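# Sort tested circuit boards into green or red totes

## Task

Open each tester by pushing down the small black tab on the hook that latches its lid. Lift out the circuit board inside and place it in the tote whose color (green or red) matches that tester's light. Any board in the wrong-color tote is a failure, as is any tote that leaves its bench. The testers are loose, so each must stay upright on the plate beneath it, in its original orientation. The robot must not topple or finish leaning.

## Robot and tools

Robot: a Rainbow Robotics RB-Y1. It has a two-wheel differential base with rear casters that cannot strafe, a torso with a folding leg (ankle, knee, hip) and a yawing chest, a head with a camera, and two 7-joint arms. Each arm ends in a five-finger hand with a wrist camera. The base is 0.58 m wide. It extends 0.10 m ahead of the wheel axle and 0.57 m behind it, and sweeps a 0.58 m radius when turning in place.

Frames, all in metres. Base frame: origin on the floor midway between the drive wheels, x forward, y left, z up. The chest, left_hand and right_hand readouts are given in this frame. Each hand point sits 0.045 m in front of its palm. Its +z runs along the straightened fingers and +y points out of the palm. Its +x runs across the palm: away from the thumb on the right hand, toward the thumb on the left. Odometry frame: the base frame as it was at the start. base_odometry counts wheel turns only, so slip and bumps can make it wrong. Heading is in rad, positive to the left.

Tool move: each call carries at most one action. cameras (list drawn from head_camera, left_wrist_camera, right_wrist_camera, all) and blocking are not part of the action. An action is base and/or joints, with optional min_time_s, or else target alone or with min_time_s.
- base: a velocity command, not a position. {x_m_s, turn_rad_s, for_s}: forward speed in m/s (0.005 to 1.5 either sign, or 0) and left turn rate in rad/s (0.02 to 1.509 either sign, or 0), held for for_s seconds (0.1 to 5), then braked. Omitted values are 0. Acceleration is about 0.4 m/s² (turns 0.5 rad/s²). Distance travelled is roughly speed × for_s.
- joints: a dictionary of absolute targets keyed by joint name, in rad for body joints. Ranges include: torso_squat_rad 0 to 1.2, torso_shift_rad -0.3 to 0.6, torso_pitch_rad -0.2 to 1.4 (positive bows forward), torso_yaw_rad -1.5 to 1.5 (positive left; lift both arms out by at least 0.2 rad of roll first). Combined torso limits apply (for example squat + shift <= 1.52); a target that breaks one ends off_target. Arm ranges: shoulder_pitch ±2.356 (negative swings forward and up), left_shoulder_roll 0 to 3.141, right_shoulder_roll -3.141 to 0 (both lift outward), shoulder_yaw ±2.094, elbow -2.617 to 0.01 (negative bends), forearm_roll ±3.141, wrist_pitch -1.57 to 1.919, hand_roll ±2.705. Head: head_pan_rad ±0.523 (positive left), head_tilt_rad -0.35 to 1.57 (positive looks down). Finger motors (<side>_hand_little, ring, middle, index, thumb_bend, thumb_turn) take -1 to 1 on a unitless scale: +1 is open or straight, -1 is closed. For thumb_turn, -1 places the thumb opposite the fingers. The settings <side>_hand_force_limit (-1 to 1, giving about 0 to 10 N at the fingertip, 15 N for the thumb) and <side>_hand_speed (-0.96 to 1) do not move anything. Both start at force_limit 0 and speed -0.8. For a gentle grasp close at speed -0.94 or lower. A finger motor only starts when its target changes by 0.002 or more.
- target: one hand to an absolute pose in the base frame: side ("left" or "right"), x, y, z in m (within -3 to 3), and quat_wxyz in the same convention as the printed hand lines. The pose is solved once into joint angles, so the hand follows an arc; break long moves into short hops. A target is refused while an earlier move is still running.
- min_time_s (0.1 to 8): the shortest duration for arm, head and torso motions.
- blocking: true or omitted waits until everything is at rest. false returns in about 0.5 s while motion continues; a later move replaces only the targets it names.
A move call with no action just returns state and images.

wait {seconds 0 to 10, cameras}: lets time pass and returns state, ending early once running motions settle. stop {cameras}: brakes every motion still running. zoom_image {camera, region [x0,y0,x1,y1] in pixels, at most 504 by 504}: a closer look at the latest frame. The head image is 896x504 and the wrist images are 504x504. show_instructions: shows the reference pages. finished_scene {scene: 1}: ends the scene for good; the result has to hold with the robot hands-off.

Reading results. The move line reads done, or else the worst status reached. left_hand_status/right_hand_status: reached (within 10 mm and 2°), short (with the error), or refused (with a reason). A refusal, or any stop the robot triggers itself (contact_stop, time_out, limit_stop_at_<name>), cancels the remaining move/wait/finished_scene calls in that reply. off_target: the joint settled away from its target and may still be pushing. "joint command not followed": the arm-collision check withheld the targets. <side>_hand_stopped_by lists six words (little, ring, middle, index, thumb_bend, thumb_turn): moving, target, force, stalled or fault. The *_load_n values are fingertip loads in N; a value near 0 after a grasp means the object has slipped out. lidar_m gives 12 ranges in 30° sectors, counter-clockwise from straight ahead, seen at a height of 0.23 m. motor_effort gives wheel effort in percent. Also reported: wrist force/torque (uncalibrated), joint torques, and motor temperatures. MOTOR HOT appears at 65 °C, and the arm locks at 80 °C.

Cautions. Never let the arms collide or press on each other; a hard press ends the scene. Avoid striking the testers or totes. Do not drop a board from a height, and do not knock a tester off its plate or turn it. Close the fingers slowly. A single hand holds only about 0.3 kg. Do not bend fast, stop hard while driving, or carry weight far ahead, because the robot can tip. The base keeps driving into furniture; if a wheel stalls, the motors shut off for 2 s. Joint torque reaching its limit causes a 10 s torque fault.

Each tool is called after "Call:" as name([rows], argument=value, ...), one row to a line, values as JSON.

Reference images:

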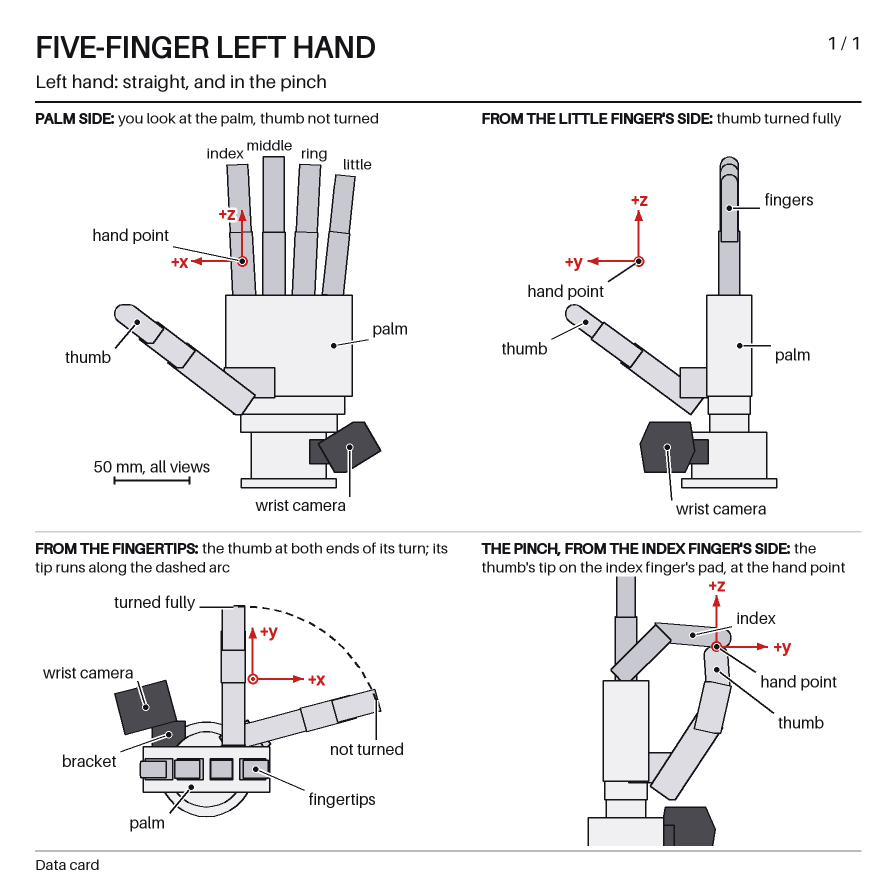

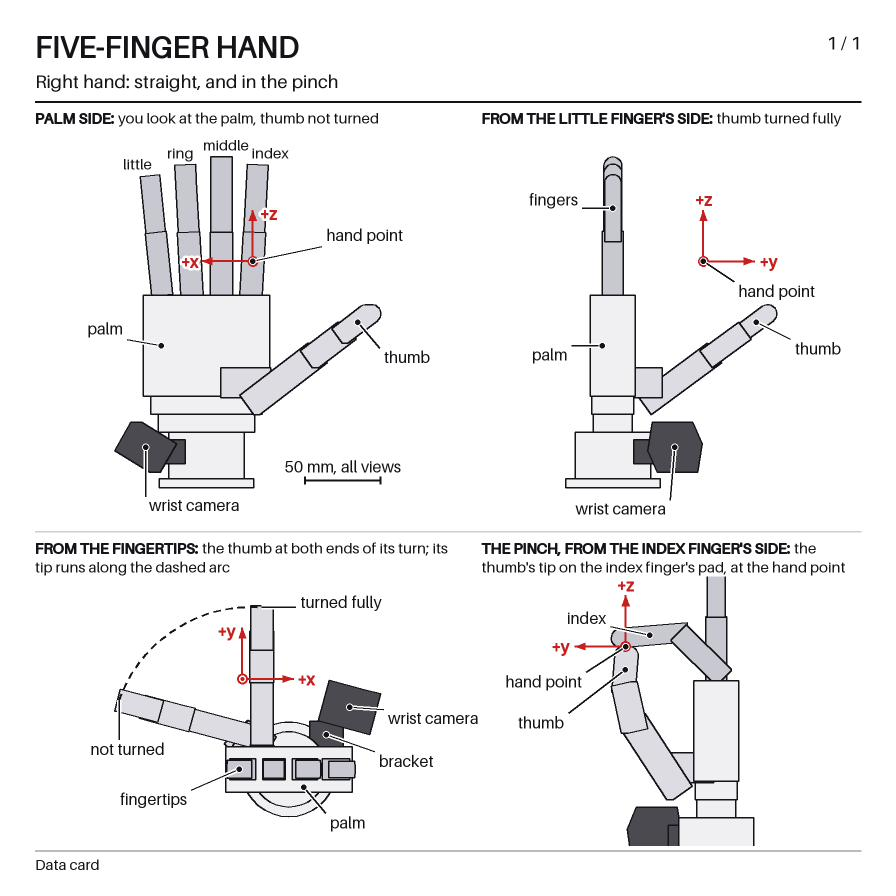

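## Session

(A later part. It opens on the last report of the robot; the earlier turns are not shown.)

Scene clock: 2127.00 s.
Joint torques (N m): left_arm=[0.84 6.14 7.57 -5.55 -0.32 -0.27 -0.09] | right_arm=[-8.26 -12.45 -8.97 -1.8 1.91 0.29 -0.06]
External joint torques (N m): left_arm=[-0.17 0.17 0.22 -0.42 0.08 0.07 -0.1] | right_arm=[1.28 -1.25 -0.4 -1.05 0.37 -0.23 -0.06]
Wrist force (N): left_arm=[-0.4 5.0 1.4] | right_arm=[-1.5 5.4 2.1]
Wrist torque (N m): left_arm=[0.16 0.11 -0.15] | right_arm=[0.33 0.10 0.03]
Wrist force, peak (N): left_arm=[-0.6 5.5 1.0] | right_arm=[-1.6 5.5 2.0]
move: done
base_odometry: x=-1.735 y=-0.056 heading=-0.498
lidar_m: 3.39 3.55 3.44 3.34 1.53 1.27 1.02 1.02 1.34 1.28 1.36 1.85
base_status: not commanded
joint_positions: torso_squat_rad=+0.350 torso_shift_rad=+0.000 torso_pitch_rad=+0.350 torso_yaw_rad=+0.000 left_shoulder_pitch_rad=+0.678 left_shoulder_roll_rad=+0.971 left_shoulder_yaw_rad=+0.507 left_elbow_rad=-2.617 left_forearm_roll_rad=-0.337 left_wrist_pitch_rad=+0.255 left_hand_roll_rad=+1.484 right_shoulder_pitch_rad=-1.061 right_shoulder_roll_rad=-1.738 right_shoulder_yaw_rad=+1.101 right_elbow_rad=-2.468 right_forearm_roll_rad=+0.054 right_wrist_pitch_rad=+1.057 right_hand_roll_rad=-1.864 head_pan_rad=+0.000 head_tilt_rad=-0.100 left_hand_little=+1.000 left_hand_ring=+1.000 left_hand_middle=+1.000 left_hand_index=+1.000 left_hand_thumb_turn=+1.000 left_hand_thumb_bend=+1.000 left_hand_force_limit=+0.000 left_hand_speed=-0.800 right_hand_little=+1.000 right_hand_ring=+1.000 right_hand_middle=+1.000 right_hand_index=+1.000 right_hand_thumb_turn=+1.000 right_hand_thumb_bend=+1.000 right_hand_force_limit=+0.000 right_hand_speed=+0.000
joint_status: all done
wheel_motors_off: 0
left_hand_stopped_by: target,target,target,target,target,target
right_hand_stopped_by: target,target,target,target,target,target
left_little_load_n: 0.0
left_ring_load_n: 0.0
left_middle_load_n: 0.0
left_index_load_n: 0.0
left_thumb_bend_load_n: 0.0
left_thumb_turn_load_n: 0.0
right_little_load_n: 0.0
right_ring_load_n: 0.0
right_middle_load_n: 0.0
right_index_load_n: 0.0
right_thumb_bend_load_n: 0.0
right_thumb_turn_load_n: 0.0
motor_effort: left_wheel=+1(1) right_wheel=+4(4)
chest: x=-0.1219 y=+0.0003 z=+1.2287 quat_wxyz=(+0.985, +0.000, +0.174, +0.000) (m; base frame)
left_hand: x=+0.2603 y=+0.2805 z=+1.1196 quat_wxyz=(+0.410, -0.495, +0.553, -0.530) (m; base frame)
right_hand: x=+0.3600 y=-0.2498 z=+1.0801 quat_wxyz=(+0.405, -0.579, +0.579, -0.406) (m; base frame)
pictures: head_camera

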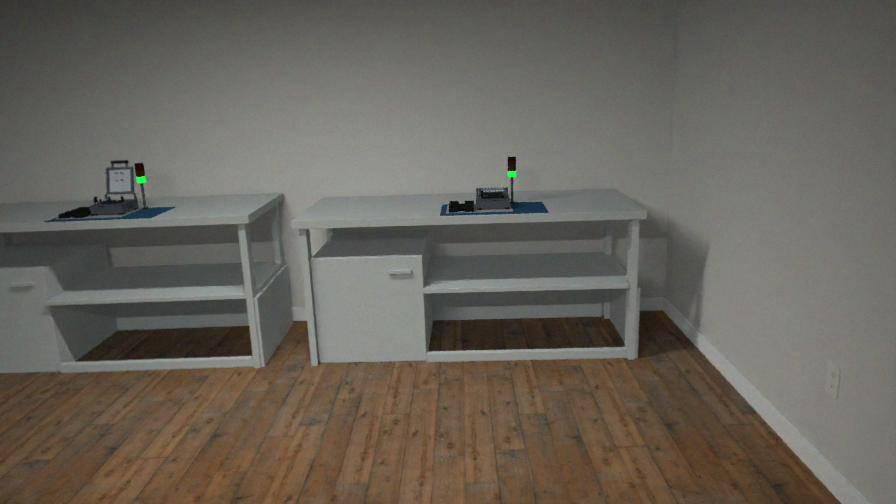

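Call:
move(base={"turn_rad_s":-0.115,"for_s":1})

Call:
move(base={"x_m_s":0.4,"for_s":5})

Call:
move(base={"turn_rad_s":0.146,"for_s":1}, joints={"head_tilt_rad":0.1}, cameras=["head_camera"])

Scene clock: 2143.77 s.
Joint torques (N m): left_arm=[0.78 6.03 7.65 -5.46 -0.41 -0.56 -0.09] | right_arm=[-8.13 -12.35 -9.35 -1.7 1.91 0.28 0.02]
External joint torques (N m): left_arm=[-0.23 0.05 0.29 -0.33 -0.01 -0.22 -0.1] | right_arm=[1.42 -1.15 -0.77 -0.94 0.36 -0.24 0.03]
Wrist force (N): left_arm=[-0.5 4.8 0.7] | right_arm=[-1.6 5.4 1.9]
Wrist torque (N m): left_arm=[0.13 0.12 -0.15] | right_arm=[0.33 0.11 0.02]
Wrist force, peak (N): left_arm=[-0.7 5.6 1.0] | right_arm=[-1.5 5.7 2.0]
move: done
base_odometry: x=-1.735 y=-0.056 heading=-0.613
lidar_m: 3.40 3.44 3.59 3.34 1.53 1.28 1.61 1.02 1.28 1.28 1.30 1.67
base_status: done (sent for 1 of 1 s)
joint_positions: torso_squat_rad=+0.350 torso_shift_rad=+0.000 torso_pitch_rad=+0.350 torso_yaw_rad=+0.000 left_shoulder_pitch_rad=+0.678 left_shoulder_roll_rad=+0.971 left_shoulder_yaw_rad=+0.507 left_elbow_rad=-2.617 left_forearm_roll_rad=-0.337 left_wrist_pitch_rad=+0.255 left_hand_roll_rad=+1.484 right_shoulder_pitch_rad=-1.061 right_shoulder_roll_rad=-1.738 right_shoulder_yaw_rad=+1.101 right_elbow_rad=-2.468 right_forearm_roll_rad=+0.054 right_wrist_pitch_rad=+1.057 right_hand_roll_rad=-1.864 head_pan_rad=+0.000 head_tilt_rad=-0.100 left_hand_little=+1.000 left_hand_ring=+1.000 left_hand_middle=+1.000 left_hand_index=+1.000 left_hand_thumb_turn=+1.000 left_hand_thumb_bend=+1.000 left_hand_force_limit=+0.000 left_hand_speed=-0.800 right_hand_little=+1.000 right_hand_ring=+1.000 right_hand_middle=+1.000 right_hand_index=+1.000 right_hand_thumb_turn=+1.000 right_hand_thumb_bend=+1.000 right_hand_force_limit=+0.000 right_hand_speed=+0.000
joint_status: not commanded
wheel_motors_off: 0
left_hand_stopped_by: target,target,target,target,target,target
right_hand_stopped_by: target,target,target,target,target,target
left_little_load_n: 0.0
left_ring_load_n: 0.0
left_middle_load_n: 0.0
left_index_load_n: 0.0
left_thumb_bend_load_n: 0.0
left_thumb_turn_load_n: 0.0
right_little_load_n: 0.0
right_ring_load_n: 0.0
right_middle_load_n: -0.5
right_index_load_n: 0.0
right_thumb_bend_load_n: 0.0
right_thumb_turn_load_n: 0.0
motor_effort: left_wheel=-2(11) right_wheel=-4(16)
chest: x=-0.1219 y=+0.0003 z=+1.2287 quat_wxyz=(+0.985, +0.000, +0.174, +0.000) (m; base frame)
left_hand: x=+0.2603 y=+0.2805 z=+1.1196 quat_wxyz=(+0.410, -0.495, +0.553, -0.530) (m; base frame)
right_hand: x=+0.3600 y=-0.2498 z=+1.0801 quat_wxyz=(+0.405, -0.579, +0.579, -0.406) (m; base frame)
pictures: none

Scene clock: 2150.43 s.
Joint torques (N m): left_arm=[0.65 6.72 7.44 -5.52 -0.42 -0.34 -0.08] | right_arm=[-8.69 -11.82 -9.9 -1.42 1.87 0.22 -0.09]
External joint torques (N m): left_arm=[-0.36 0.75 0.09 -0.38 -0.01 0 -0.09] | right_arm=[0.86 -0.62 -1.33 -0.67 0.32 -0.3 -0.09]
Wrist force (N): left_arm=[-0.6 5.1 1.0] | right_arm=[-1.5 5.4 1.9]
Wrist torque (N m): left_arm=[0.18 0.14 -0.15] | right_arm=[0.33 0.10 0.02]
Wrist force, peak (N): left_arm=[-1.0 5.6 1.1] | right_arm=[-1.6 5.6 2.0]
move: done
base_odometry: x=-0.099 y=-1.206 heading=-0.612
lidar_m: 1.87 1.48 1.93 3.56 3.62 3.24 2.97 1.74 1.16 1.08 1.09 1.37
base_status: done (sent for 5 of 5 s)
joint_positions: torso_squat_rad=+0.350 torso_shift_rad=+0.000 torso_pitch_rad=+0.350 torso_yaw_rad=+0.000 left_shoulder_pitch_rad=+0.678 left_shoulder_roll_rad=+0.971 left_shoulder_yaw_rad=+0.508 left_elbow_rad=-2.617 left_forearm_roll_rad=-0.337 left_wrist_pitch_rad=+0.255 left_hand_roll_rad=+1.484 right_shoulder_pitch_rad=-1.061 right_shoulder_roll_rad=-1.739 right_shoulder_yaw_rad=+1.101 right_elbow_rad=-2.468 right_forearm_roll_rad=+0.054 right_wrist_pitch_rad=+1.057 right_hand_roll_rad=-1.864 head_pan_rad=+0.000 head_tilt_rad=-0.100 left_hand_little=+1.000 left_hand_ring=+1.000 left_hand_middle=+1.000 left_hand_index=+1.000 left_hand_thumb_turn=+1.000 left_hand_thumb_bend=+1.000 left_hand_force_limit=+0.000 left_hand_speed=-0.800 right_hand_little=+1.000 right_hand_ring=+1.000 right_hand_middle=+1.000 right_hand_index=+1.000 right_hand_thumb_turn=+1.000 right_hand_thumb_bend=+1.000 right_hand_force_limit=+0.000 right_hand_speed=+0.000
joint_status: not commanded
wheel_motors_off: 0
left_hand_stopped_by: target,target,target,target,target,target
right_hand_stopped_by: target,target,target,target,target,target
left_little_load_n: 0.0
left_ring_load_n: 0.0
left_middle_load_n: -0.5
left_index_load_n: 0.0
left_thumb_bend_load_n: 0.0
left_thumb_turn_load_n: -0.5
right_little_load_n: 0.0
right_ring_load_n: 0.0
right_middle_load_n: 0.0
right_index_load_n: 0.0
right_thumb_bend_load_n: 0.0
right_thumb_turn_load_n: 0.0
motor_effort: left_wheel=+5(25) right_wheel=-9(24)
chest: x=-0.1218 y=+0.0003 z=+1.2287 quat_wxyz=(+0.985, +0.000, +0.174, +0.000) (m; base frame)
left_hand: x=+0.2603 y=+0.2805 z=+1.1196 quat_wxyz=(+0.410, -0.496, +0.553, -0.530) (m; base frame)
right_hand: x=+0.3600 y=-0.2499 z=+1.0799 quat_wxyz=(+0.405, -0.579, +0.579, -0.406) (m; base frame)
pictures: none

Scene clock: 2152.00 s.
Joint torques (N m): left_arm=[1.19 6.11 6.92 -5.55 -0.43 -0.46 0.06] | right_arm=[-8.99 -11.62 -9.58 -1.6 1.79 0.41 -0.13]
External joint torques (N m): left_arm=[0.17 0.14 -0.43 -0.42 -0.03 -0.12 0.05] | right_arm=[0.55 -0.42 -1.01 -0.85 0.24 -0.1 -0.13]
Wrist force (N): left_arm=[-0.3 4.7 1.0] | right_arm=[-1.4 5.4 2.1]
Wrist torque (N m): left_arm=[0.12 0.12 -0.13] | right_arm=[0.32 0.08 0.04]
Wrist force, peak (N): left_arm=[-0.6 5.5 1.2] | right_arm=[-1.5 5.5 2.0]
move: done
base_odometry: x=-0.099 y=-1.206 heading=-0.467
lidar_m: 1.55 1.49 2.86 3.56 3.73 3.13 2.97 1.49 1.11 1.08 1.14 1.50
base_status: done (sent for 1 of 1 s)
joint_positions: torso_squat_rad=+0.350 torso_shift_rad=+0.000 torso_pitch_rad=+0.350 torso_yaw_rad=+0.000 left_shoulder_pitch_rad=+0.678 left_shoulder_roll_rad=+0.971 left_shoulder_yaw_rad=+0.508 left_elbow_rad=-2.617 left_forearm_roll_rad=-0.337 left_wrist_pitch_rad=+0.255 left_hand_roll_rad=+1.484 right_shoulder_pitch_rad=-1.061 right_shoulder_roll_rad=-1.739 right_shoulder_yaw_rad=+1.101 right_elbow_rad=-2.468 right_forearm_roll_rad=+0.054 right_wrist_pitch_rad=+1.057 right_hand_roll_rad=-1.864 head_pan_rad=+0.000 head_tilt_rad=+0.100 left_hand_little=+1.000 left_hand_ring=+1.000 left_hand_middle=+1.000 left_hand_index=+1.000 left_hand_thumb_turn=+1.000 left_hand_thumb_bend=+1.000 left_hand_force_limit=+0.000 left_hand_speed=-0.800 right_hand_little=+1.000 right_hand_ring=+1.000 right_hand_middle=+1.000 right_hand_index=+1.000 right_hand_thumb_turn=+1.000 right_hand_thumb_bend=+1.000 right_hand_force_limit=+0.000 right_hand_speed=+0.000
joint_status: all done
wheel_motors_off: 0
left_hand_stopped_by: target,target,target,target,target,target
right_hand_stopped_by: target,target,target,target,target,target
left_little_load_n: 0.0
left_ring_load_n: 0.0
left_middle_load_n: 0.0
left_index_load_n: 0.0
left_thumb_bend_load_n: 0.0
left_thumb_turn_load_n: 0.0
right_little_load_n: 0.0
right_ring_load_n: 0.0
right_middle_load_n: 0.0
right_index_load_n: 0.0
right_thumb_bend_load_n: 0.0
right_thumb_turn_load_n: 0.0
motor_effort: left_wheel=-3(17) right_wheel=-2(22)
chest: x=-0.1218 y=+0.0003 z=+1.2287 quat_wxyz=(+0.985, +0.000, +0.174, +0.000) (m; base frame)
left_hand: x=+0.2603 y=+0.2805 z=+1.1196 quat_wxyz=(+0.410, -0.496, +0.553, -0.530) (m; base frame)
right_hand: x=+0.3600 y=-0.2499 z=+1.0799 quat_wxyz=(+0.405, -0.579, +0.579, -0.406) (m; base frame)
pictures: head_camera

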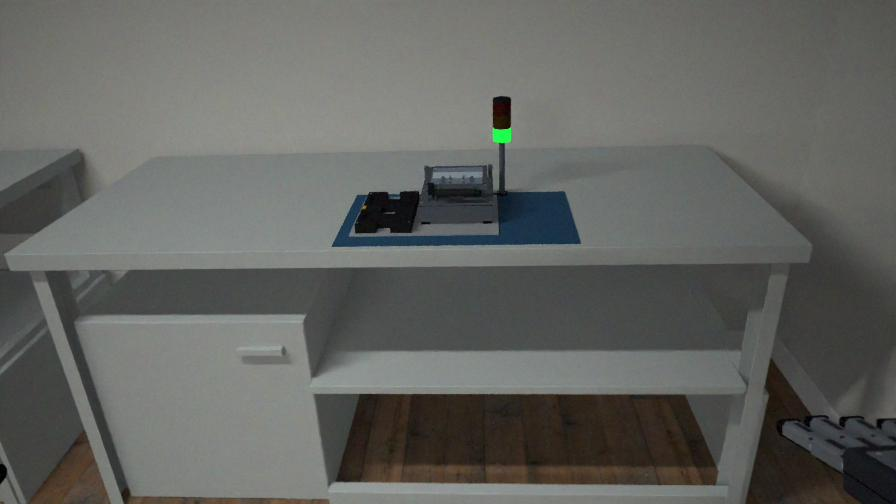

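Call:
move(base={"x_m_s":0.2,"for_s":2.5}, joints={"head_tilt_rad":0.4}, cameras=["head_camera"])

Scene clock: 2172.50 s.
Joint torques (N m): left_arm=[0.81 6.22 7.44 -5.73 -0.38 -0.54 0.05] | right_arm=[-8.95 -11.95 -9.73 -1.44 1.76 0.26 0]
External joint torques (N m): left_arm=[-0.2 0.25 0.08 -0.59 0.02 -0.2 0.04] | right_arm=[0.6 -0.74 -1.16 -0.68 0.22 -0.26 0.01]
Wrist force (N): left_arm=[-0.6 5.4 0.7] | right_arm=[-1.4 5.4 1.8]
Wrist torque (N m): left_arm=[0.23 0.14 -0.18] | right_arm=[0.35 0.10 0.03]
Wrist force, peak (N): left_arm=[-0.4 5.8 0.7] | right_arm=[-1.6 5.5 2.4]
move: done
base_odometry: x=+0.348 y=-1.431 heading=-0.466
lidar_m: 1.46 1.01 1.36 3.55 3.72 3.59 3.46 1.51 1.12 1.08 1.15 1.09
base_status: done (sent for 2.5 of 2.5 s)
joint_positions: torso_squat_rad=+0.350 torso_shift_rad=+0.000 torso_pitch_rad=+0.350 torso_yaw_rad=+0.000 left_shoulder_pitch_rad=+0.678 left_shoulder_roll_rad=+0.971 left_shoulder_yaw_rad=+0.508 left_elbow_rad=-2.617 left_forearm_roll_rad=-0.337 left_wrist_pitch_rad=+0.255 left_hand_roll_rad=+1.484 right_shoulder_pitch_rad=-1.061 right_shoulder_roll_rad=-1.739 right_shoulder_yaw_rad=+1.101 right_elbow_rad=-2.468 right_forearm_roll_rad=+0.054 right_wrist_pitch_rad=+1.057 right_hand_roll_rad=-1.864 head_pan_rad=+0.000 head_tilt_rad=+0.400 left_hand_little=+1.000 left_hand_ring=+1.000 left_hand_middle=+1.000 left_hand_index=+1.000 left_hand_thumb_turn=+1.000 left_hand_thumb_bend=+1.000 left_hand_force_limit=+0.000 left_hand_speed=-0.800 right_hand_little=+1.000 right_hand_ring=+1.000 right_hand_middle=+1.000 right_hand_index=+1.000 right_hand_thumb_turn=+1.000 right_hand_thumb_bend=+1.000 right_hand_force_limit=+0.000 right_hand_speed=+0.000
joint_status: all done
wheel_motors_off: 0
left_hand_stopped_by: target,target,target,target,target,target
right_hand_stopped_by: target,target,target,target,target,target
left_little_load_n: 0.0
left_ring_load_n: 0.0
left_middle_load_n: 0.0
left_index_load_n: 0.0
left_thumb_bend_load_n: 0.0
left_thumb_turn_load_n: 0.0
right_little_load_n: 0.0
right_ring_load_n: 0.0
right_middle_load_n: 0.0
right_index_load_n: 0.0
right_thumb_bend_load_n: 0.0
right_thumb_turn_load_n: 0.0
motor_effort: left_wheel=+1(20) right_wheel=-3(29)
chest: x=-0.1218 y=+0.0003 z=+1.2287 quat_wxyz=(+0.985, +0.000, +0.174, +0.000) (m; base frame)
left_hand: x=+0.2604 y=+0.2805 z=+1.1195 quat_wxyz=(+0.410, -0.496, +0.553, -0.530) (m; base frame)
right_hand: x=+0.3600 y=-0.2499 z=+1.0799 quat_wxyz=(+0.405, -0.579, +0.579, -0.406) (m; base frame)
pictures: head_camera

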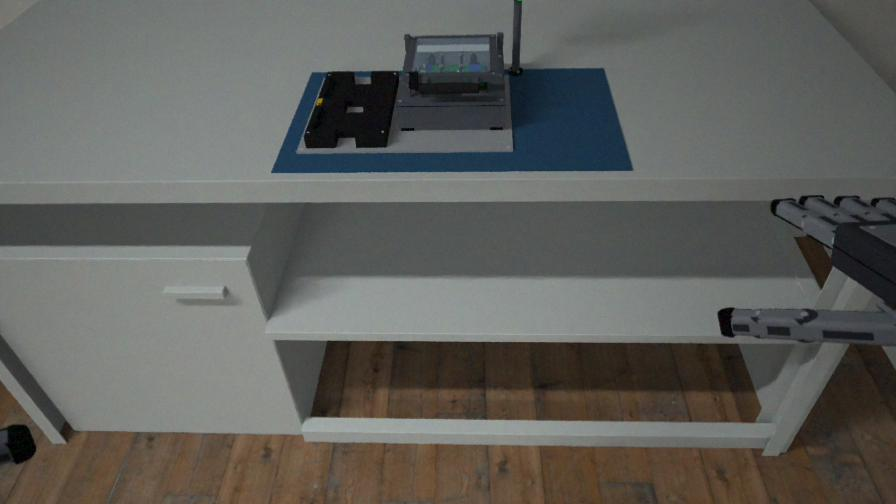

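Call:
move(base={"x_m_s":0.2,"for_s":2.25}, joints={"torso_squat_rad":0.45,"head_tilt_rad":0.7}, min_time_s=2, cameras=["head_camera"])

Scene clock: 2189.33 s.
Joint torques (N m): left_arm=[0.64 6.23 7.7 -5.58 -0.25 -0.55 -0.06] | right_arm=[-8.88 -11.65 -9.86 -1.48 1.81 0.34 0.03]
External joint torques (N m): left_arm=[-0.37 0.26 0.35 -0.45 0.15 -0.21 -0.07] | right_arm=[0.66 -0.45 -1.28 -0.73 0.26 -0.18 0.04]
Wrist force (N): left_arm=[-0.6 5.3 0.7] | right_arm=[-1.5 5.2 1.9]
Wrist torque (N m): left_arm=[0.24 0.14 -0.19] | right_arm=[0.31 0.10 0.03]
Wrist force, peak (N): left_arm=[-0.8 5.8 1.0] | right_arm=[-1.6 5.4 2.4]
move: done
base_odometry: x=+0.753 y=-1.635 heading=-0.466
lidar_m: 1.10 0.63 0.68 2.50 3.70 4.02 3.93 1.53 1.14 1.11 0.78 1.04
base_status: done (sent for 2.27 of 2.27 s)
joint_positions: torso_squat_rad=+0.450 torso_shift_rad=+0.000 torso_pitch_rad=+0.350 torso_yaw_rad=+0.000 left_shoulder_pitch_rad=+0.678 left_shoulder_roll_rad=+0.971 left_shoulder_yaw_rad=+0.508 left_elbow_rad=-2.617 left_forearm_roll_rad=-0.337 left_wrist_pitch_rad=+0.255 left_hand_roll_rad=+1.484 right_shoulder_pitch_rad=-1.061 right_shoulder_roll_rad=-1.739 right_shoulder_yaw_rad=+1.101 right_elbow_rad=-2.468 right_forearm_roll_rad=+0.054 right_wrist_pitch_rad=+1.057 right_hand_roll_rad=-1.864 head_pan_rad=+0.000 head_tilt_rad=+0.700 left_hand_little=+1.000 left_hand_ring=+1.000 left_hand_middle=+1.000 left_hand_index=+1.000 left_hand_thumb_turn=+1.000 left_hand_thumb_bend=+1.000 left_hand_force_limit=+0.000 left_hand_speed=-0.800 right_hand_little=+1.000 right_hand_ring=+1.000 right_hand_middle=+1.000 right_hand_index=+1.000 right_hand_thumb_turn=+1.000 right_hand_thumb_bend=+1.000 right_hand_force_limit=+0.000 right_hand_speed=+0.000
joint_status: all done
wheel_motors_off: 0
left_hand_stopped_by: target,target,target,target,target,target
right_hand_stopped_by: target,target,target,target,target,target
left_little_load_n: 0.0
left_ring_load_n: 0.0
left_middle_load_n: 0.0
left_index_load_n: 0.0
left_thumb_bend_load_n: 0.0
left_thumb_turn_load_n: 0.0
right_little_load_n: 0.0
right_ring_load_n: -0.5
right_middle_load_n: 0.0
right_index_load_n: 0.0
right_thumb_bend_load_n: 0.0
right_thumb_turn_load_n: 0.0
motor_effort: left_wheel=+1(17) right_wheel=-4(18)
chest: x=-0.1218 y=+0.0002 z=+1.2015 quat_wxyz=(+0.985, +0.000, +0.174, +0.000) (m; base frame)
left_hand: x=+0.2604 y=+0.2805 z=+1.0923 quat_wxyz=(+0.410, -0.496, +0.553, -0.530) (m; base frame)
right_hand: x=+0.3600 y=-0.2499 z=+1.0527 quat_wxyz=(+0.405, -0.579, +0.579, -0.406) (m; base frame)
pictures: head_camera

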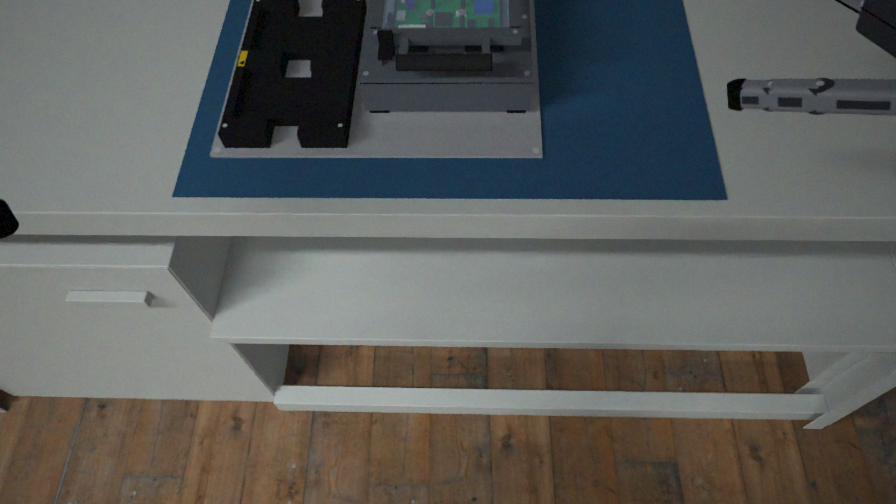

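Call:
move(base={"x_m_s":0.1,"for_s":1.2}, joints={"torso_squat_rad":0.53}, min_time_s=2, cameras=["head_camera"])

Scene clock: 2203.53 s.
Joint torques (N m): left_arm=[0.56 6.02 7.02 -5.47 -0.63 -0.53 -0.02] | right_arm=[-8.48 -11.63 -9.81 -1.46 1.83 0.29 -0.05]
External joint torques (N m): left_arm=[-0.46 0.04 -0.33 -0.34 -0.22 -0.19 -0.03] | right_arm=[1.07 -0.43 -1.24 -0.71 0.28 -0.22 -0.05]
Wrist force (N): left_arm=[-0.7 4.9 1.4] | right_arm=[-1.8 5.6 1.8]
Wrist torque (N m): left_arm=[0.12 0.19 -0.16] | right_arm=[0.38 0.15 0.02]
Wrist force, peak (N): left_arm=[-0.4 5.7 1.5] | right_arm=[-1.6 5.6 2.2]
move: done
base_odometry: x=+0.860 y=-1.689 heading=-0.466
lidar_m: 0.99 0.56 0.53 1.39 3.70 4.14 3.82 1.53 1.14 1.10 0.74 1.01
base_status: done (sent for 1.2 of 1.2 s)
joint_positions: torso_squat_rad=+0.530 torso_shift_rad=+0.000 torso_pitch_rad=+0.350 torso_yaw_rad=+0.000 left_shoulder_pitch_rad=+0.678 left_shoulder_roll_rad=+0.971 left_shoulder_yaw_rad=+0.508 left_elbow_rad=-2.617 left_forearm_roll_rad=-0.337 left_wrist_pitch_rad=+0.255 left_hand_roll_rad=+1.484 right_shoulder_pitch_rad=-1.061 right_shoulder_roll_rad=-1.739 right_shoulder_yaw_rad=+1.101 right_elbow_rad=-2.468 right_forearm_roll_rad=+0.054 right_wrist_pitch_rad=+1.057 right_hand_roll_rad=-1.864 head_pan_rad=+0.000 head_tilt_rad=+0.700 left_hand_little=+1.000 left_hand_ring=+1.000 left_hand_middle=+1.000 left_hand_index=+1.000 left_hand_thumb_turn=+1.000 left_hand_thumb_bend=+1.000 left_hand_force_limit=+0.000 left_hand_speed=-0.800 right_hand_little=+1.000 right_hand_ring=+1.000 right_hand_middle=+1.000 right_hand_index=+1.000 right_hand_thumb_turn=+1.000 right_hand_thumb_bend=+1.000 right_hand_force_limit=+0.000 right_hand_speed=+0.000
joint_status: all done
wheel_motors_off: 0
left_hand_stopped_by: target,target,target,target,target,target
right_hand_stopped_by: target,target,target,target,target,target
left_little_load_n: 0.0
left_ring_load_n: -0.5
left_middle_load_n: 0.0
left_index_load_n: 0.0
left_thumb_bend_load_n: 0.0
left_thumb_turn_load_n: -0.5
right_little_load_n: 0.0
right_ring_load_n: 0.0
right_middle_load_n: -0.5
right_index_load_n: 0.0
right_thumb_bend_load_n: 0.0
right_thumb_turn_load_n: 0.0
motor_effort: left_wheel=+0(17) right_wheel=-5(19)
chest: x=-0.1220 y=+0.0002 z=+1.1752 quat_wxyz=(+0.985, +0.000, +0.174, +0.000) (m; base frame)
left_hand: x=+0.2602 y=+0.2804 z=+1.0661 quat_wxyz=(+0.410, -0.495, +0.553, -0.530) (m; base frame)
right_hand: x=+0.3599 y=-0.2499 z=+1.0265 quat_wxyz=(+0.405, -0.579, +0.579, -0.406) (m; base frame)
pictures: head_camera

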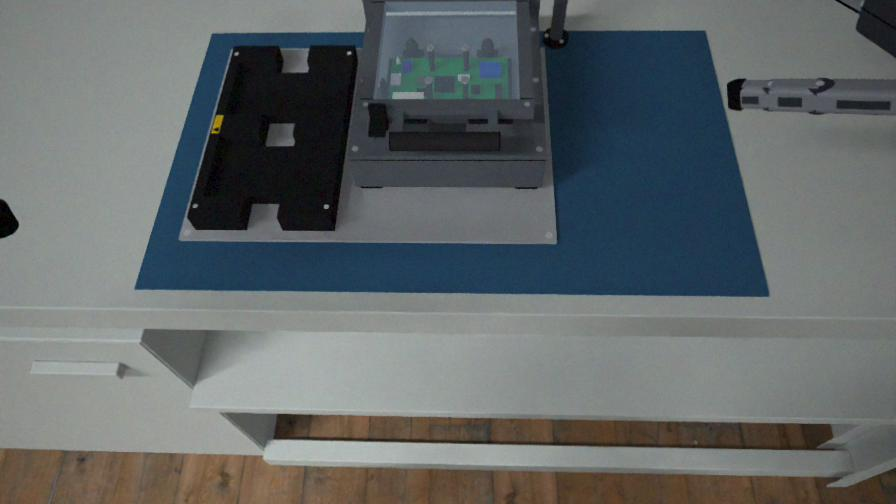

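Call:
move(base={"turn_rad_s":-0.06,"for_s":0.4}, joints={"torso_squat_rad":0.489}, min_time_s=1.5)

Call:
move(base={"x_m_s":0.03,"for_s":0.333}, cameras=["head_camera"])

Call:
zoom_image(camera="head_camera", region=[120, 0, 620, 340])

Scene clock: 2222.17 s.
Joint torques (N m): left_arm=[0.67 6.16 7.79 -5.67 -0.55 -0.33 0] | right_arm=[-8.89 -11.36 -9.77 -1.43 1.78 0.3 -0.07]
External joint torques (N m): left_arm=[-0.34 0.19 0.44 -0.53 -0.14 0.01 -0.01] | right_arm=[0.65 -0.15 -1.19 -0.68 0.23 -0.21 -0.07]
Wrist force (N): left_arm=[-0.5 5.2 0.8] | right_arm=[-1.5 5.6 1.9]
Wrist torque (N m): left_arm=[0.21 0.12 -0.15] | right_arm=[0.37 0.11 0.04]
Wrist force, peak (N): left_arm=[-0.9 5.5 0.9] | right_arm=[-1.6 5.7 2.0]
move: done
base_odometry: x=+0.860 y=-1.689 heading=-0.489
lidar_m: 0.99 0.57 0.54 1.36 3.67 4.15 4.03 1.57 1.15 1.11 0.74 1.02
base_status: done (sent for 0.4 of 0.4 s)
joint_positions: torso_squat_rad=+0.489 torso_shift_rad=+0.000 torso_pitch_rad=+0.350 torso_yaw_rad=+0.000 left_shoulder_pitch_rad=+0.678 left_shoulder_roll_rad=+0.971 left_shoulder_yaw_rad=+0.508 left_elbow_rad=-2.617 left_forearm_roll_rad=-0.337 left_wrist_pitch_rad=+0.255 left_hand_roll_rad=+1.484 right_shoulder_pitch_rad=-1.061 right_shoulder_roll_rad=-1.739 right_shoulder_yaw_rad=+1.101 right_elbow_rad=-2.468 right_forearm_roll_rad=+0.054 right_wrist_pitch_rad=+1.057 right_hand_roll_rad=-1.864 head_pan_rad=+0.000 head_tilt_rad=+0.700 left_hand_little=+1.000 left_hand_ring=+1.000 left_hand_middle=+1.000 left_hand_index=+1.000 left_hand_thumb_turn=+1.000 left_hand_thumb_bend=+1.000 left_hand_force_limit=+0.000 left_hand_speed=-0.800 right_hand_little=+1.000 right_hand_ring=+1.000 right_hand_middle=+1.000 right_hand_index=+1.000 right_hand_thumb_turn=+1.000 right_hand_thumb_bend=+1.000 right_hand_force_limit=+0.000 right_hand_speed=+0.000
joint_status: all done
wheel_motors_off: 0
left_hand_stopped_by: target,target,target,target,target,target
right_hand_stopped_by: target,target,target,target,target,target
left_little_load_n: 0.0
left_ring_load_n: 0.0
left_middle_load_n: 0.0
left_index_load_n: 0.0
left_thumb_bend_load_n: 0.0
left_thumb_turn_load_n: 0.0
right_little_load_n: 0.0
right_ring_load_n: 0.0
right_middle_load_n: -0.5
right_index_load_n: 0.0
right_thumb_bend_load_n: 0.0
right_thumb_turn_load_n: -0.5
motor_effort: left_wheel=+3(17) right_wheel=-8(24)
chest: x=-0.1218 y=+0.0002 z=+1.1891 quat_wxyz=(+0.985, +0.000, +0.174, +0.000) (m; base frame)
left_hand: x=+0.2604 y=+0.2804 z=+1.0799 quat_wxyz=(+0.410, -0.496, +0.553, -0.530) (m; base frame)
right_hand: x=+0.3600 y=-0.2499 z=+1.0403 quat_wxyz=(+0.405, -0.579, +0.579, -0.406) (m; base frame)
pictures: none

Scene clock: 2223.57 s.
Joint torques (N m): left_arm=[0.66 6.62 7.72 -5.58 -0.43 -0.5 0.06] | right_arm=[-8.85 -11.52 -9.98 -1.42 1.91 0.35 -0.03]
External joint torques (N m): left_arm=[-0.35 0.65 0.37 -0.45 -0.02 -0.16 0.06] | right_arm=[0.69 -0.32 -1.4 -0.66 0.36 -0.17 -0.03]
Wrist force (N): left_arm=[-0.8 5.3 0.8] | right_arm=[-1.4 5.5 1.9]
Wrist torque (N m): left_arm=[0.23 0.15 -0.17] | right_arm=[0.36 0.10 0.04]
Wrist force, peak (N): left_arm=[-0.5 5.4 1.6] | right_arm=[-1.7 5.6 2.5]
move: done
base_odometry: x=+0.869 y=-1.693 heading=-0.490
lidar_m: 0.98 0.57 0.53 1.34 3.67 4.14 4.05 1.57 1.14 1.11 0.74 1.01
base_status: done (sent for 0.33 of 0.33 s)
joint_positions: torso_squat_rad=+0.489 torso_shift_rad=+0.000 torso_pitch_rad=+0.350 torso_yaw_rad=+0.000 left_shoulder_pitch_rad=+0.678 left_shoulder_roll_rad=+0.971 left_shoulder_yaw_rad=+0.508 left_elbow_rad=-2.617 left_forearm_roll_rad=-0.337 left_wrist_pitch_rad=+0.255 left_hand_roll_rad=+1.484 right_shoulder_pitch_rad=-1.061 right_shoulder_roll_rad=-1.739 right_shoulder_yaw_rad=+1.101 right_elbow_rad=-2.468 right_forearm_roll_rad=+0.054 right_wrist_pitch_rad=+1.057 right_hand_roll_rad=-1.864 head_pan_rad=+0.000 head_tilt_rad=+0.700 left_hand_little=+1.000 left_hand_ring=+1.000 left_hand_middle=+1.000 left_hand_index=+1.000 left_hand_thumb_turn=+1.000 left_hand_thumb_bend=+1.000 left_hand_force_limit=+0.000 left_hand_speed=-0.800 right_hand_little=+1.000 right_hand_ring=+1.000 right_hand_middle=+1.000 right_hand_index=+1.000 right_hand_thumb_turn=+1.000 right_hand_thumb_bend=+1.000 right_hand_force_limit=+0.000 right_hand_speed=+0.000
joint_status: not commanded
wheel_motors_off: 0
left_hand_stopped_by: target,target,target,target,target,target
right_hand_stopped_by: target,target,target,target,target,target
left_little_load_n: -0.5
left_ring_load_n: 0.0
left_middle_load_n: 0.0
left_index_load_n: 0.0
left_thumb_bend_load_n: 0.0
left_thumb_turn_load_n: 0.0
right_little_load_n: 0.0
right_ring_load_n: 0.0
right_middle_load_n: 0.0
right_index_load_n: 0.0
right_thumb_bend_load_n: 0.0
right_thumb_turn_load_n: 0.0
motor_effort: left_wheel=-1(15) right_wheel=+4(19)
chest: x=-0.1219 y=+0.0002 z=+1.1891 quat_wxyz=(+0.985, +0.000, +0.174, +0.000) (m; base frame)
left_hand: x=+0.2603 y=+0.2804 z=+1.0800 quat_wxyz=(+0.410, -0.495, +0.553, -0.530) (m; base frame)
right_hand: x=+0.3600 y=-0.2499 z=+1.0404 quat_wxyz=(+0.405, -0.579, +0.579, -0.406) (m; base frame)
pictures: head_camera

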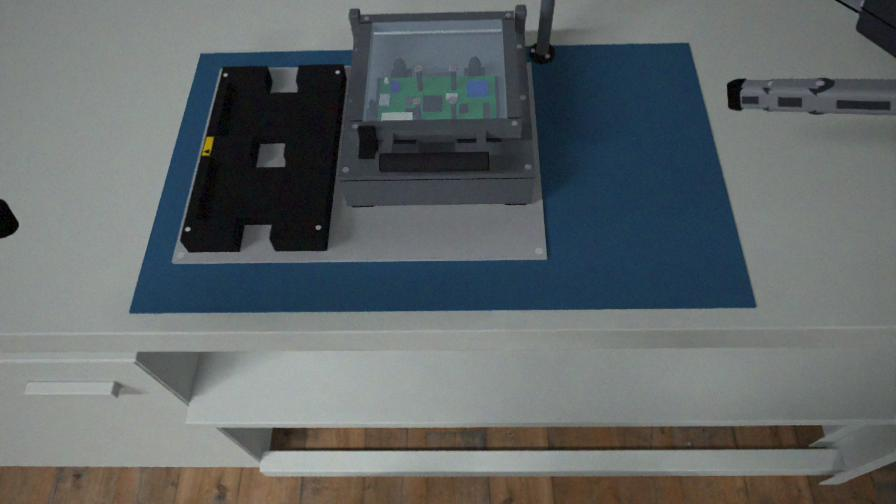

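Scaled by 1.008.

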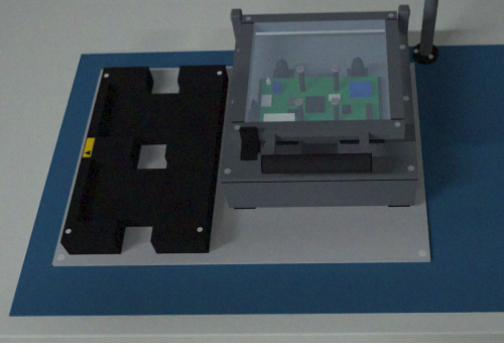

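Call:
move(joints={"left_hand_little":-1,"left_hand_ring":-1,"left_hand_middle":-1,"left_hand_speed":0.0})

Call:
move(target={"side":"left","x":0.33,"y":0.12,"z":1.04,"quat_wxyz":[0.2988,-0.6409,0.6409,-0.2988]}, min_time_s=3)

Call:
move(target={"side":"left","x":0.343,"y":0.087,"z":0.96,"quat_wxyz":[0.2988,-0.6409,0.6409,-0.2988]}, min_time_s=3, cameras=["head_camera","left_wrist_camera","right_wrist_camera"])

Scene clock: 2250.27 s.
Joint torques (N m): left_arm=[0.69 6.07 7.5 -5.45 -0.52 -0.27 -0.07] | right_arm=[-8.65 -11.43 -10.01 -1.51 1.8 0.34 -0.13]
External joint torques (N m): left_arm=[-0.35 0.09 0.16 -0.33 -0.12 0.07 -0.08] | right_arm=[0.89 -0.23 -1.43 -0.76 0.26 -0.17 -0.12]
Wrist force (N): left_arm=[-0.9 5.6 0.5] | right_arm=[-1.5 5.6 1.8]
Wrist torque (N m): left_arm=[0.34 0.19 -0.22] | right_arm=[0.39 0.11 0.04]
Wrist force, peak (N): left_arm=[-0.9 5.6 0.8] | right_arm=[-1.5 5.7 2.0]
move: done
base_odometry: x=+0.869 y=-1.693 heading=-0.490
lidar_m: 0.98 0.57 0.53 1.35 3.66 4.14 4.05 1.57 1.15 1.10 0.74 1.01
base_status: not commanded
joint_positions: torso_squat_rad=+0.489 torso_shift_rad=+0.000 torso_pitch_rad=+0.350 torso_yaw_rad=+0.000 left_shoulder_pitch_rad=+0.678 left_shoulder_roll_rad=+0.971 left_shoulder_yaw_rad=+0.508 left_elbow_rad=-2.617 left_forearm_roll_rad=-0.337 left_wrist_pitch_rad=+0.255 left_hand_roll_rad=+1.484 right_shoulder_pitch_rad=-1.061 right_shoulder_roll_rad=-1.739 right_shoulder_yaw_rad=+1.101 right_elbow_rad=-2.468 right_forearm_roll_rad=+0.054 right_wrist_pitch_rad=+1.057 right_hand_roll_rad=-1.864 head_pan_rad=+0.000 head_tilt_rad=+0.700 left_hand_little=-1.000 left_hand_ring=-1.000 left_hand_middle=-1.000 left_hand_index=+1.000 left_hand_thumb_turn=+1.000 left_hand_thumb_bend=+1.000 left_hand_force_limit=+0.000 left_hand_speed=+0.000 right_hand_little=+1.000 right_hand_ring=+1.000 right_hand_middle=+1.000 right_hand_index=+1.000 right_hand_thumb_turn=+1.000 right_hand_thumb_bend=+1.000 right_hand_force_limit=+0.000 right_hand_speed=+0.000
joint_status: all done
wheel_motors_off: 0
left_hand_stopped_by: target,target,target,target,target,target
right_hand_stopped_by: target,target,target,target,target,target
left_little_load_n: 0.0
left_ring_load_n: 0.0
left_middle_load_n: 0.0
left_index_load_n: -0.5
left_thumb_bend_load_n: 0.0
left_thumb_turn_load_n: -0.5
right_little_load_n: -0.5
right_ring_load_n: 0.0
right_middle_load_n: 0.0
right_index_load_n: 0.0
right_thumb_bend_load_n: 0.0
right_thumb_turn_load_n: -0.5
motor_effort: left_wheel=-1(2) right_wheel=+5(5)
chest: x=-0.1219 y=+0.0002 z=+1.1891 quat_wxyz=(+0.985, +0.000, +0.174, +0.000) (m; base frame)
left_hand: x=+0.2603 y=+0.2804 z=+1.0800 quat_wxyz=(+0.410, -0.495, +0.553, -0.530) (m; base frame)
right_hand: x=+0.3600 y=-0.2499 z=+1.0404 quat_wxyz=(+0.405, -0.579, +0.579, -0.406) (m; base frame)
pictures: none

Scene clock: 2253.60 s.
Joint torques (N m): left_arm=[-15.06 -0.76 4.59 4.91 -0.83 1.19 0.05] | right_arm=[-9.16 -11.74 -9.64 -1.55 1.81 0.3 -0.08]
External joint torques (N m): left_arm=[-0.85 1.08 0.56 0.14 -0.14 0.08 0.05] | right_arm=[0.38 -0.54 -1.06 -0.79 0.27 -0.22 -0.08]
Wrist force (N): left_arm=[-0.8 3.7 3.9] | right_arm=[-1.5 5.6 1.9]
Wrist torque (N m): left_arm=[-0.05 0.30 -0.10] | right_arm=[0.37 0.11 0.04]
Wrist force, peak (N): left_arm=[-1.4 4.9 4.0] | right_arm=[-1.5 5.7 2.0]
move: done
base_odometry: x=+0.869 y=-1.693 heading=-0.490
lidar_m: 0.98 0.58 0.52 1.34 3.67 4.15 4.05 1.57 1.15 1.11 0.73 1.00
base_status: not commanded
joint_positions: torso_squat_rad=+0.489 torso_shift_rad=+0.000 torso_pitch_rad=+0.350 torso_yaw_rad=+0.000 left_shoulder_pitch_rad=+0.268 left_shoulder_roll_rad=+2.902 left_shoulder_yaw_rad=+0.539 left_elbow_rad=-2.364 left_forearm_roll_rad=+0.687 left_wrist_pitch_rad=+0.793 left_hand_roll_rad=+2.427 right_shoulder_pitch_rad=-1.061 right_shoulder_roll_rad=-1.739 right_shoulder_yaw_rad=+1.101 right_elbow_rad=-2.468 right_forearm_roll_rad=+0.054 right_wrist_pitch_rad=+1.057 right_hand_roll_rad=-1.864 head_pan_rad=+0.000 head_tilt_rad=+0.700 left_hand_little=-1.000 left_hand_ring=-1.000 left_hand_middle=-1.000 left_hand_index=+1.000 left_hand_thumb_turn=+1.000 left_hand_thumb_bend=+1.000 left_hand_force_limit=+0.000 left_hand_speed=+0.000 right_hand_little=+1.000 right_hand_ring=+1.000 right_hand_middle=+1.000 right_hand_index=+1.000 right_hand_thumb_turn=+1.000 right_hand_thumb_bend=+1.000 right_hand_force_limit=+0.000 right_hand_speed=+0.000
joint_status: all done
wheel_motors_off: 0
left_hand_stopped_by: target,target,target,target,target,target
right_hand_stopped_by: target,target,target,target,target,target
left_little_load_n: 0.0
left_ring_load_n: 0.0
left_middle_load_n: 0.0
left_index_load_n: 0.0
left_thumb_bend_load_n: 0.0
left_thumb_turn_load_n: -0.5
right_little_load_n: 0.0
right_ring_load_n: 0.0
right_middle_load_n: 0.0
right_index_load_n: 0.0
right_thumb_bend_load_n: 0.0
right_thumb_turn_load_n: 0.0
motor_effort: left_wheel=-1(2) right_wheel=+4(5)
chest: x=-0.1219 y=+0.0002 z=+1.1891 quat_wxyz=(+0.985, +0.000, +0.174, +0.000) (m; base frame)
left_hand: x=+0.3298 y=+0.1200 z=+1.0400 quat_wxyz=(+0.299, -0.641, +0.641, -0.300) (m; base frame)
left_hand_status: reached (checked arc, planned for 3.0 s): 0 mm and 0.2 deg off.
right_hand: x=+0.3600 y=-0.2499 z=+1.0404 quat_wxyz=(+0.405, -0.579, +0.579, -0.406) (m; base frame)
pictures: none

Scene clock: 2256.93 s.
Joint torques (N m): left_arm=[-15.64 -4.06 4.46 3.89 -1.02 1.53 0.08] | right_arm=[-8.75 -11.73 -9.9 -1.45 1.85 0.32 0.02]
External joint torques (N m): left_arm=[1.2 1.22 0.76 0.6 -0.44 0.24 0.08] | right_arm=[0.79 -0.53 -1.33 -0.7 0.3 -0.2 0.02]
Wrist force (N): left_arm=[-0.9 3.9 4.0] | right_arm=[-1.5 5.5 2.1]
Wrist torque (N m): left_arm=[-0.04 0.31 -0.15] | right_arm=[0.36 0.09 0.05]
Wrist force, peak (N): left_arm=[-0.9 4.2 4.5] | right_arm=[-1.6 5.7 1.9]
move: done
base_odometry: x=+0.869 y=-1.693 heading=-0.490
lidar_m: 0.97 0.58 0.52 1.35 3.66 4.15 4.04 1.57 1.15 1.10 0.74 1.01
base_status: not commanded
joint_positions: torso_squat_rad=+0.489 torso_shift_rad=+0.000 torso_pitch_rad=+0.350 torso_yaw_rad=+0.000 left_shoulder_pitch_rad=+0.581 left_shoulder_roll_rad=+3.126 left_shoulder_yaw_rad=+0.647 left_elbow_rad=-2.213 left_forearm_roll_rad=+0.553 left_wrist_pitch_rad=+0.933 left_hand_roll_rad=+2.630 right_shoulder_pitch_rad=-1.061 right_shoulder_roll_rad=-1.739 right_shoulder_yaw_rad=+1.101 right_elbow_rad=-2.468 right_forearm_roll_rad=+0.054 right_wrist_pitch_rad=+1.057 right_hand_roll_rad=-1.864 head_pan_rad=+0.000 head_tilt_rad=+0.700 left_hand_little=-1.000 left_hand_ring=-1.000 left_hand_middle=-1.000 left_hand_index=+1.000 left_hand_thumb_turn=+1.000 left_hand_thumb_bend=+1.000 left_hand_force_limit=+0.000 left_hand_speed=+0.000 right_hand_little=+1.000 right_hand_ring=+1.000 right_hand_middle=+1.000 right_hand_index=+1.000 right_hand_thumb_turn=+1.000 right_hand_thumb_bend=+1.000 right_hand_force_limit=+0.000 right_hand_speed=+0.000
joint_status: all done
wheel_motors_off: 0
left_hand_stopped_by: target,target,target,target,target,target
right_hand_stopped_by: target,target,target,target,target,target
left_little_load_n: 0.0
left_ring_load_n: 0.0
left_middle_load_n: 0.0
left_index_load_n: 0.0
left_thumb_bend_load_n: 0.0
left_thumb_turn_load_n: 0.0
right_little_load_n: 0.0
right_ring_load_n: 0.0
right_middle_load_n: 0.0
right_index_load_n: 0.0
right_thumb_bend_load_n: -0.5
right_thumb_turn_load_n: 0.0
motor_effort: left_wheel=-2(2) right_wheel=+4(5)
chest: x=-0.1219 y=+0.0002 z=+1.1891 quat_wxyz=(+0.985, +0.000, +0.174, +0.000) (m; base frame)
left_hand: x=+0.3428 y=+0.0872 z=+0.9603 quat_wxyz=(+0.299, -0.641, +0.641, -0.299) (m; base frame)
left_hand_status: reached (checked arc, planned for 3.0 s): 0 mm and 0.0 deg off.
right_hand: x=+0.3600 y=-0.2499 z=+1.0404 quat_wxyz=(+0.405, -0.579, +0.579, -0.406) (m; base frame)
pictures: head_camera, left_wrist_camera, right_wrist_camera

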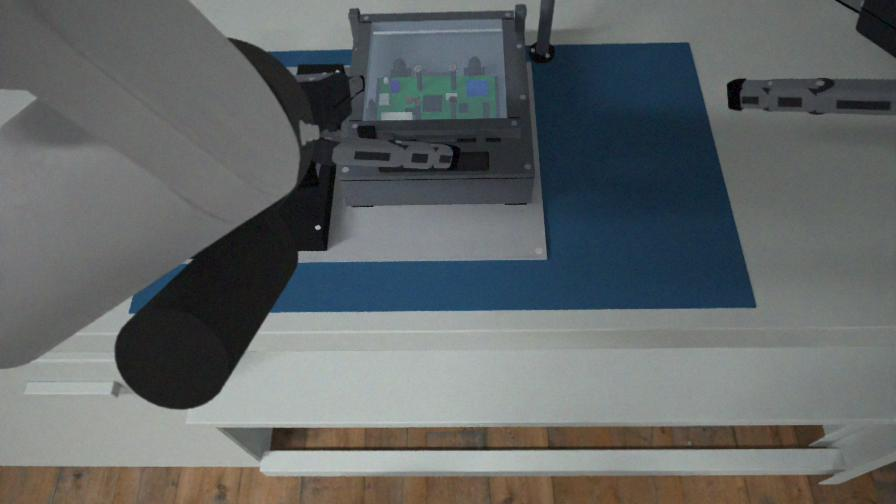

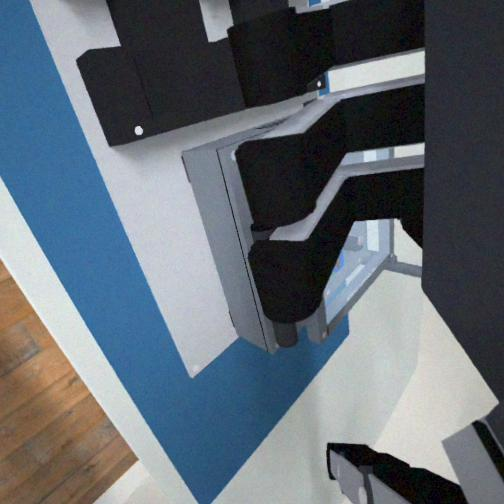

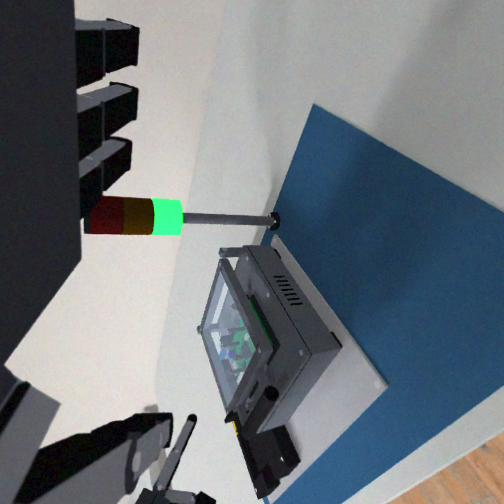

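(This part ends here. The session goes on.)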